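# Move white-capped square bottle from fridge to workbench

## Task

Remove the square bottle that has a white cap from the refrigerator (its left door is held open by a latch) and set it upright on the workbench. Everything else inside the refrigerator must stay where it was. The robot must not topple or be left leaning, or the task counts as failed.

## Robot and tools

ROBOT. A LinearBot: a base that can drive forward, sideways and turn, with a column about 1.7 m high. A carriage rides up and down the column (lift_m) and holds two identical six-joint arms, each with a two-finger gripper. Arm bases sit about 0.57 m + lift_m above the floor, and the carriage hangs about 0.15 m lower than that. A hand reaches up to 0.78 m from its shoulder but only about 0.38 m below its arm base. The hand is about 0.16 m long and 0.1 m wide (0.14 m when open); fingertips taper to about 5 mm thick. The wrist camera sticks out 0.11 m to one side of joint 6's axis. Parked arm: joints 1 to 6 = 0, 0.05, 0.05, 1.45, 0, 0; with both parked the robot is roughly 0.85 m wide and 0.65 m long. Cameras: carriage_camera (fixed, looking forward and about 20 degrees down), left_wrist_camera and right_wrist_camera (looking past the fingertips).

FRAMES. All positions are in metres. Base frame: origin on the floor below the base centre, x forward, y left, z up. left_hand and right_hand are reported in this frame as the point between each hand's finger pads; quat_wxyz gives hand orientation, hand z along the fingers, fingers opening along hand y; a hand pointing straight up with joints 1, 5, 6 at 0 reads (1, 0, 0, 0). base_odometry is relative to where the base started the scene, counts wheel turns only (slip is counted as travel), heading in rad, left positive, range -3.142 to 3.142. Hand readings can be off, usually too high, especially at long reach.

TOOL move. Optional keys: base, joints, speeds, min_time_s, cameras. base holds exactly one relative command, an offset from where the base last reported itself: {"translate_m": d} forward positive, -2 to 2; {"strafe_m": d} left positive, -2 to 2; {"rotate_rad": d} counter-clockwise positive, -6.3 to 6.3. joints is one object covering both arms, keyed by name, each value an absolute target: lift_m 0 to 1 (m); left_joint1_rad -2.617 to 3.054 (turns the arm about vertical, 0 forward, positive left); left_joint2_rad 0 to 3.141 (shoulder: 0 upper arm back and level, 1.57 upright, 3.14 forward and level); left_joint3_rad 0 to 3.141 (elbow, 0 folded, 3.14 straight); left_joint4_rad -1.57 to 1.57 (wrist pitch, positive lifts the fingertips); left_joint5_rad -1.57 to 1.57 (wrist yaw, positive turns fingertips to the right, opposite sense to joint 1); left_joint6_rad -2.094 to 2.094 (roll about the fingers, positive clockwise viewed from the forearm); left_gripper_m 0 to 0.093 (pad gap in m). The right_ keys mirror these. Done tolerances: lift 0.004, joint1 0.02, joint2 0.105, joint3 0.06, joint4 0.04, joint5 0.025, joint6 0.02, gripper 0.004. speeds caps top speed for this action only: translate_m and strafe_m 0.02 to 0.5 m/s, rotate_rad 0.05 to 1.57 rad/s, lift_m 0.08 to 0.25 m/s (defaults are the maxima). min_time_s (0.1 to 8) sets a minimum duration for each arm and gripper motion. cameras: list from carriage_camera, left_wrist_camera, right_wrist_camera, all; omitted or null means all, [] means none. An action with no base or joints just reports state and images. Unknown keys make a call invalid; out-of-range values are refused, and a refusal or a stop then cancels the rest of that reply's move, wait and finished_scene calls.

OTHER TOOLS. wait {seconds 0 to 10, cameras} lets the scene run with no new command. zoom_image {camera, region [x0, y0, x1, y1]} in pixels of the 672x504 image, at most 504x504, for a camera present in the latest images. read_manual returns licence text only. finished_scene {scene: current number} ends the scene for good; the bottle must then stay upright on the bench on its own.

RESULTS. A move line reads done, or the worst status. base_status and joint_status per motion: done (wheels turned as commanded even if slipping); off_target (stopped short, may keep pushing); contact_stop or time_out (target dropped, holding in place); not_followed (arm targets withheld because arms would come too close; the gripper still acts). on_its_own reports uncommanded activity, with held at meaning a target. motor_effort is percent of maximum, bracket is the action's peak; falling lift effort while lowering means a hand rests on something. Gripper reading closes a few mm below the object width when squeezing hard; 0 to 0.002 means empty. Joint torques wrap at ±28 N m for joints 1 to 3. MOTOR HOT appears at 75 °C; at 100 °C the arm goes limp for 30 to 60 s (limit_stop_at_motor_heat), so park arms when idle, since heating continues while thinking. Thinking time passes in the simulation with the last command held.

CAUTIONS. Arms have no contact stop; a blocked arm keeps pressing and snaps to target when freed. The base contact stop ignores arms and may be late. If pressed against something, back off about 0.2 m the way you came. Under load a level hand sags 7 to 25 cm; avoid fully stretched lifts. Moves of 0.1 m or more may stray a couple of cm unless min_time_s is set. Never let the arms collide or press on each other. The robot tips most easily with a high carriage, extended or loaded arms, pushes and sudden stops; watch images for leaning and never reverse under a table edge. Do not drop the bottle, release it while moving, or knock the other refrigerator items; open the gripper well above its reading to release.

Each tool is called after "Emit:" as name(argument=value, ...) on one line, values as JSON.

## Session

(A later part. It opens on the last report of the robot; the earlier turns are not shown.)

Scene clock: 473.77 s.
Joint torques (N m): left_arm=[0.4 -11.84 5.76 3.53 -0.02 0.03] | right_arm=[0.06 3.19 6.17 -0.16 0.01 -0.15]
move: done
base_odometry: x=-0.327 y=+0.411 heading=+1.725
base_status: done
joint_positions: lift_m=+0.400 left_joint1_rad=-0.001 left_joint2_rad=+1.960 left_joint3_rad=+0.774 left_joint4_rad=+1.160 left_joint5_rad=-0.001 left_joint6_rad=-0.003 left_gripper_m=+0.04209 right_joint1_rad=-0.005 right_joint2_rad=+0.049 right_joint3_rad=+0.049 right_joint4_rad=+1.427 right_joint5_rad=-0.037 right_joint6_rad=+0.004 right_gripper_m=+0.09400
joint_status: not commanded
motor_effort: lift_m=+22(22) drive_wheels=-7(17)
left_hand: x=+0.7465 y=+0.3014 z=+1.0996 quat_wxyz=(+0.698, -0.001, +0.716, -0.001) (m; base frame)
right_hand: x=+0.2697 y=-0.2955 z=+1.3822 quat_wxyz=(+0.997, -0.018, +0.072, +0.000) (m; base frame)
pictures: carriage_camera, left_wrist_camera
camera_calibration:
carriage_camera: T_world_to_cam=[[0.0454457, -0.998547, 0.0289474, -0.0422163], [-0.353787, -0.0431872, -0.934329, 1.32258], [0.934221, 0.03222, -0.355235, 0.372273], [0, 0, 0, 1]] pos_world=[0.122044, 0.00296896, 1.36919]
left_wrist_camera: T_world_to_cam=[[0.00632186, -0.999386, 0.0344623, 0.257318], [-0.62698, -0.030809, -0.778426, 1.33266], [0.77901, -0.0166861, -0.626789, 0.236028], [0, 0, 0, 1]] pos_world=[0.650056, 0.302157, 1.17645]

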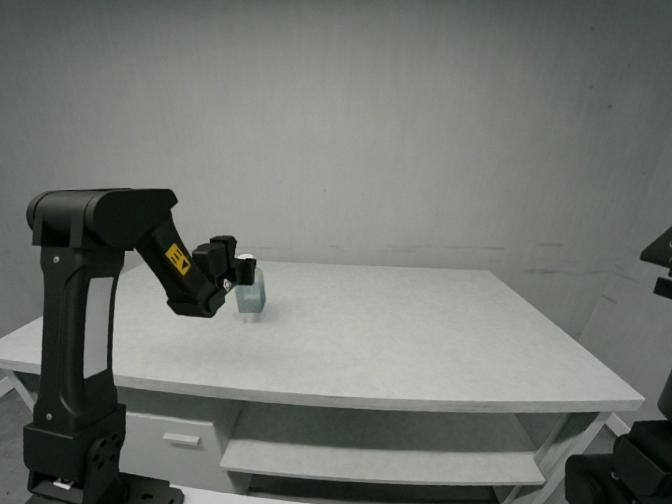

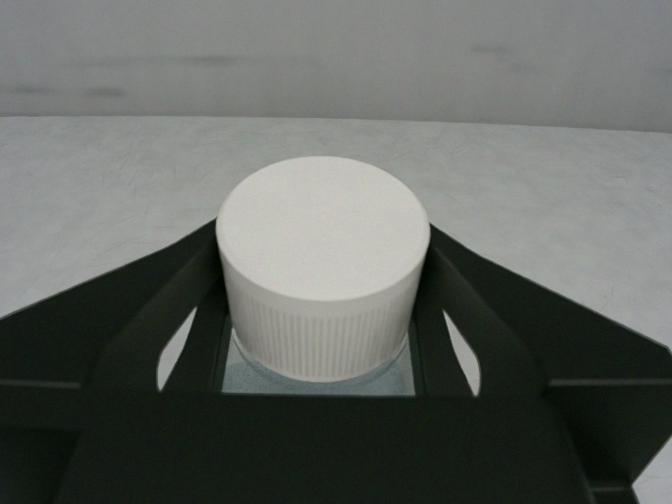

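Emit:
move(joints={"lift_m": 0.31}, speeds={"lift_m": 0.12}, cameras=["carriage_camera"])

Emit:
zoom_image(camera="carriage_camera", region=[190, 200, 330, 340])

Scene clock: 490.97 s.
Joint torques (N m): left_arm=[0.43 -11.58 5.74 2.48 -0.03 0.03] | right_arm=[0.02 3.15 6.17 -0.16 0.01 -0.15]
move: done
base_odometry: x=-0.327 y=+0.411 heading=+1.725
base_status: not commanded
joint_positions: lift_m=+0.310 left_joint1_rad=-0.001 left_joint2_rad=+1.956 left_joint3_rad=+0.774 left_joint4_rad=+1.249 left_joint5_rad=-0.001 left_joint6_rad=-0.003 left_gripper_m=+0.04209 right_joint1_rad=-0.005 right_joint2_rad=+0.049 right_joint3_rad=+0.049 right_joint4_rad=+1.427 right_joint5_rad=-0.037 right_joint6_rad=+0.004 right_gripper_m=+0.09400
joint_status: all done
on_its_own: left_joint4_rad moved +0.089 to your old target +1.270
motor_effort: lift_m=+21(23) drive_wheels=+4(8)
left_hand: x=+0.7459 y=+0.3013 z=+1.0332 quat_wxyz=(+0.730, -0.001, +0.683, -0.001) (m; base frame)
right_hand: x=+0.2697 y=-0.2955 z=+1.2923 quat_wxyz=(+0.997, -0.018, +0.072, +0.000) (m; base frame)
pictures: carriage_camera
camera_calibration:
carriage_camera: T_world_to_cam=[[0.0454457, -0.998547, 0.0289474, -0.0396143], [-0.353787, -0.0431872, -0.934329, 1.2386], [0.934221, 0.03222, -0.355235, 0.340342], [0, 0, 0, 1]] pos_world=[0.122044, 0.00296896, 1.2793]

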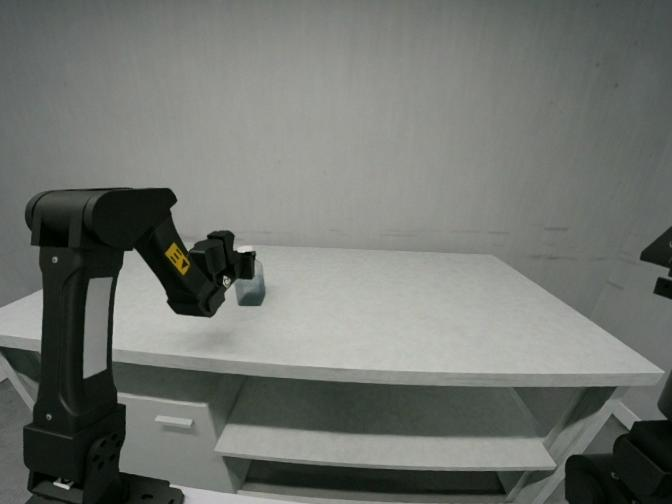

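Scaled by 3.600 from the camera's 672x504 image, which has a finer 960x720 frame.

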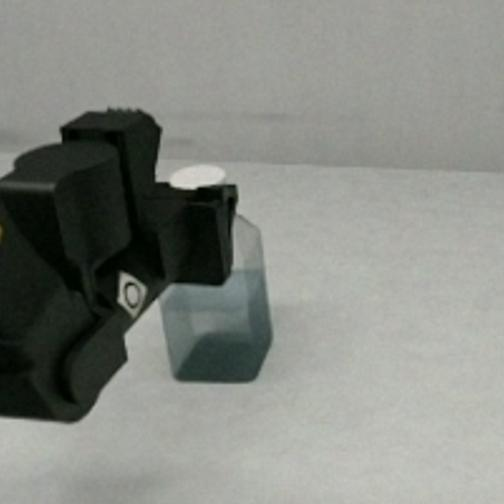

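Emit:
move(joints={"lift_m": 0.327, "left_joint4_rad": 1.18}, speeds={"lift_m": 0.08}, min_time_s=0.3, cameras=["carriage_camera"])

Emit:
zoom_image(camera="carriage_camera", region=[190, 200, 330, 340])

Scene clock: 536.47 s.
Joint torques (N m): left_arm=[0.43 -11.62 5.78 2.27 -0.03 0.03] | right_arm=[0.06 3.15 6.13 -0.16 0.01 -0.15]
move: done
base_odometry: x=-0.327 y=+0.411 heading=+1.725
base_status: not commanded
joint_positions: lift_m=+0.327 left_joint1_rad=-0.001 left_joint2_rad=+1.956 left_joint3_rad=+0.774 left_joint4_rad=+1.179 left_joint5_rad=-0.001 left_joint6_rad=-0.003 left_gripper_m=+0.04207 right_joint1_rad=-0.005 right_joint2_rad=+0.049 right_joint3_rad=+0.049 right_joint4_rad=+1.427 right_joint5_rad=-0.037 right_joint6_rad=+0.004 right_gripper_m=+0.09400
joint_status: all done
motor_effort: lift_m=+26(31) drive_wheels=-5(8)
left_hand: x=+0.7464 y=+0.3013 z=+1.0325 quat_wxyz=(+0.706, -0.001, +0.708, -0.001) (m; base frame)
right_hand: x=+0.2697 y=-0.2955 z=+1.3087 quat_wxyz=(+0.997, -0.018, +0.072, +0.000) (m; base frame)
pictures: carriage_camera
camera_calibration:
carriage_camera: T_world_to_cam=[[0.0454457, -0.998547, 0.0289474, -0.0400886], [-0.353787, -0.0431872, -0.934329, 1.2539], [0.934221, 0.03222, -0.355235, 0.346162], [0, 0, 0, 1]] pos_world=[0.122044, 0.00296896, 1.29569]

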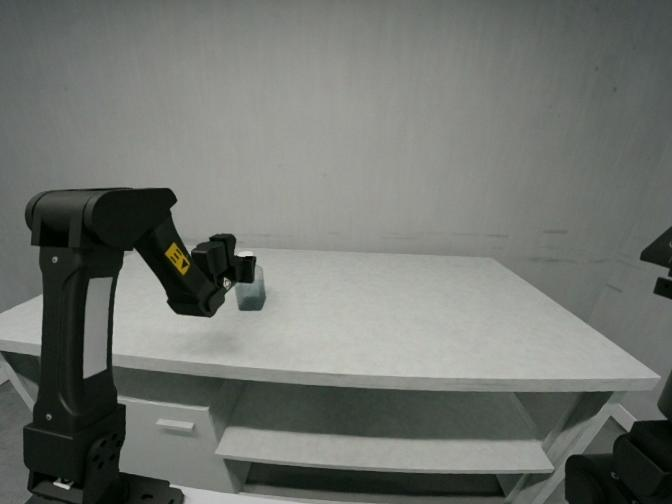

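Scaled by 3.600 from the camera's 672x504 image, which has a finer 960x720 frame.

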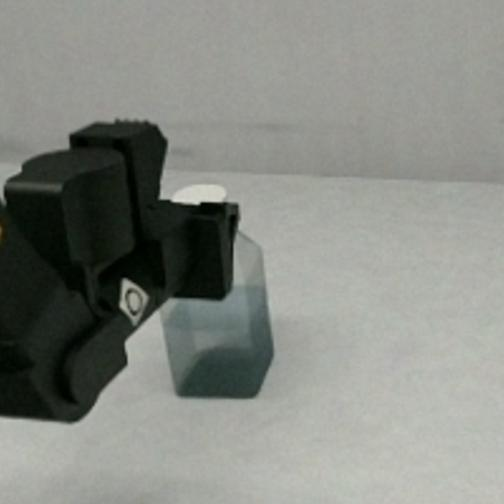

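Emit:
move(joints={"lift_m": 0.323}, speeds={"lift_m": 0.08}, cameras=[])

Emit:
move(joints={"left_gripper_m": 0.07}, min_time_s=1.5, cameras=["carriage_camera", "left_wrist_camera"])

Emit:
zoom_image(camera="carriage_camera", region=[190, 200, 330, 340])

Scene clock: 554.53 s.
Joint torques (N m): left_arm=[0.43 -11.44 5.65 2.2 -0.03 0.03] | right_arm=[0.06 3.12 6.16 -0.17 0.01 -0.15]
move: done
base_odometry: x=-0.327 y=+0.411 heading=+1.725
base_status: not commanded
joint_positions: lift_m=+0.323 left_joint1_rad=-0.001 left_joint2_rad=+1.954 left_joint3_rad=+0.776 left_joint4_rad=+1.186 left_joint5_rad=-0.001 left_joint6_rad=-0.003 left_gripper_m=+0.04207 right_joint1_rad=-0.005 right_joint2_rad=+0.049 right_joint3_rad=+0.049 right_joint4_rad=+1.427 right_joint5_rad=-0.037 right_joint6_rad=+0.004 right_gripper_m=+0.09400
joint_status: all done
motor_effort: lift_m=+21(21) drive_wheels=-7(8)
left_hand: x=+0.7466 y=+0.3013 z=+1.0322 quat_wxyz=(+0.709, -0.001, +0.705, -0.001) (m; base frame)
right_hand: x=+0.2695 y=-0.2955 z=+1.3054 quat_wxyz=(+0.997, -0.018, +0.072, +0.000) (m; base frame)
pictures: none
No camera images: "cameras" was empty.

Scene clock: 556.33 s.
Joint torques (N m): left_arm=[0.43 -11.44 5.75 2.21 -0.03 0.02] | right_arm=[0.08 3.17 6.16 -0.17 0.01 -0.16]
move: done
base_odometry: x=-0.327 y=+0.411 heading=+1.725
base_status: not commanded
joint_positions: lift_m=+0.323 left_joint1_rad=-0.001 left_joint2_rad=+1.954 left_joint3_rad=+0.776 left_joint4_rad=+1.185 left_joint5_rad=-0.001 left_joint6_rad=-0.003 left_gripper_m=+0.06987 right_joint1_rad=-0.005 right_joint2_rad=+0.049 right_joint3_rad=+0.049 right_joint4_rad=+1.427 right_joint5_rad=-0.037 right_joint6_rad=+0.004 right_gripper_m=+0.09400
joint_status: all done
motor_effort: lift_m=+21(21) drive_wheels=-4(8)
left_hand: x=+0.7466 y=+0.3013 z=+1.0320 quat_wxyz=(+0.709, -0.001, +0.705, -0.001) (m; base frame)
right_hand: x=+0.2695 y=-0.2955 z=+1.3054 quat_wxyz=(+0.997, -0.018, +0.072, +0.000) (m; base frame)
pictures: carriage_camera, left_wrist_camera
camera_calibration:
carriage_camera: T_world_to_cam=[[0.0454457, -0.998547, 0.0289474, -0.0399904], [-0.353787, -0.0431872, -0.934329, 1.25074], [0.934221, 0.03222, -0.355235, 0.344957], [0, 0, 0, 1]] pos_world=[0.122044, 0.00296896, 1.2923]
left_wrist_camera: T_world_to_cam=[[0.00446469, -0.999389, 0.0346752, 0.260684], [-0.602046, -0.0303733, -0.797884, 1.28141], [0.798449, -0.0173138, -0.601813, 0.153473], [0, 0, 0, 1]] pos_world=[0.647766, 0.302103, 1.10574]

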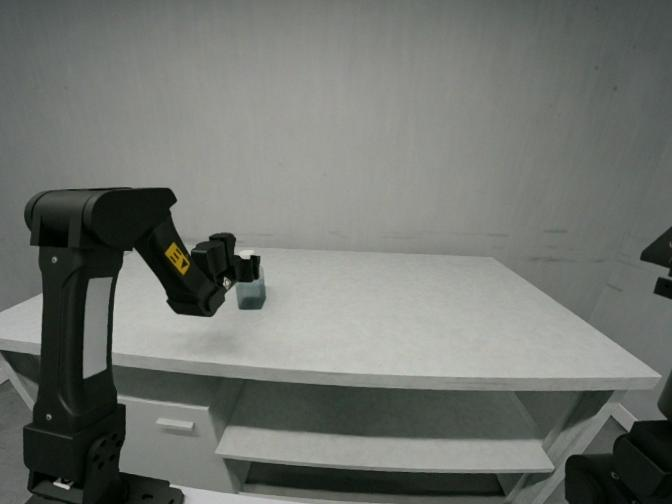

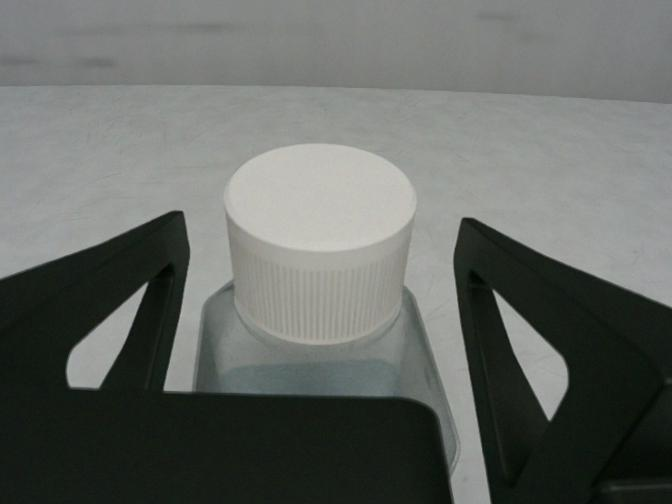

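Scaled by 3.600 from the camera's 672x504 image, which has a finer 960x720 frame.

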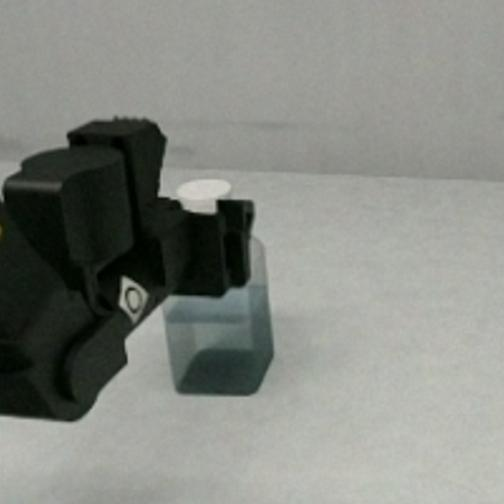

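Emit:
move(base={"translate_m": -0.3}, speeds={"translate_m": 0.15}, cameras=["carriage_camera"])

Emit:
zoom_image(camera="carriage_camera", region=[190, 180, 350, 320])

Scene clock: 570.60 s.
Joint torques (N m): left_arm=[0.42 -11.56 5.75 2.24 -0.03 0.03] | right_arm=[0.08 3.14 6.12 -0.18 0.01 -0.15]
move: done
base_odometry: x=-0.281 y=+0.115 heading=+1.725
base_status: done
joint_positions: lift_m=+0.323 left_joint1_rad=-0.001 left_joint2_rad=+1.954 left_joint3_rad=+0.776 left_joint4_rad=+1.183 left_joint5_rad=-0.001 left_joint6_rad=-0.003 left_gripper_m=+0.06987 right_joint1_rad=-0.005 right_joint2_rad=+0.049 right_joint3_rad=+0.049 right_joint4_rad=+1.427 right_joint5_rad=-0.037 right_joint6_rad=+0.004 right_gripper_m=+0.09400
joint_status: not commanded
motor_effort: lift_m=+21(21) drive_wheels=-4(13)
left_hand: x=+0.7466 y=+0.3013 z=+1.0315 quat_wxyz=(+0.709, -0.001, +0.706, -0.001) (m; base frame)
right_hand: x=+0.2697 y=-0.2955 z=+1.3053 quat_wxyz=(+0.997, -0.018, +0.072, +0.000) (m; base frame)
pictures: carriage_camera
camera_calibration:
carriage_camera: T_world_to_cam=[[0.0454457, -0.998547, 0.0289474, -0.0399904], [-0.353787, -0.0431872, -0.934329, 1.25074], [0.934221, 0.03222, -0.355235, 0.344957], [0, 0, 0, 1]] pos_world=[0.122044, 0.00296896, 1.2923]

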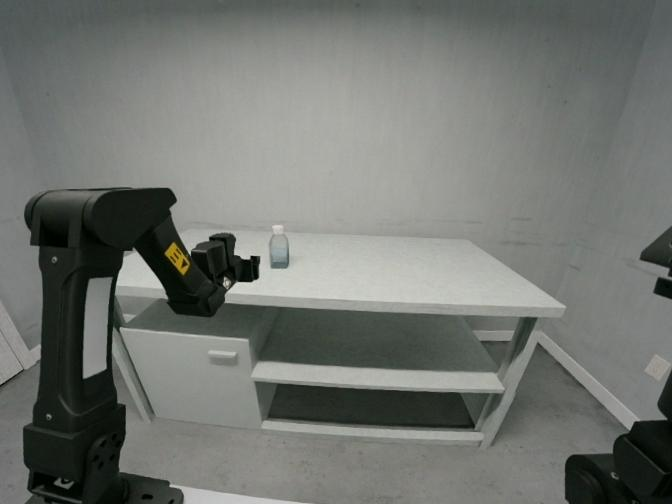

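Scaled by 3.150 from the camera's 672x504 image, which has a finer 960x720 frame.

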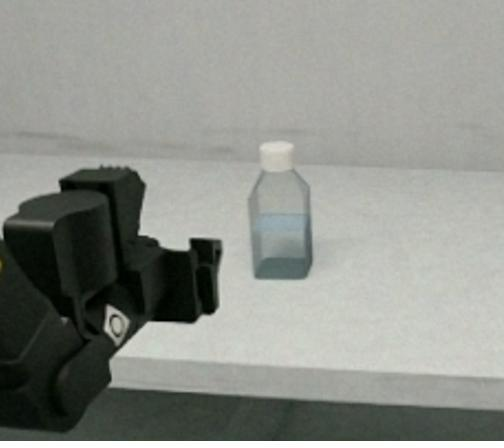

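Emit:
finished_scene(scene=1)

The scene is finished: the task was done.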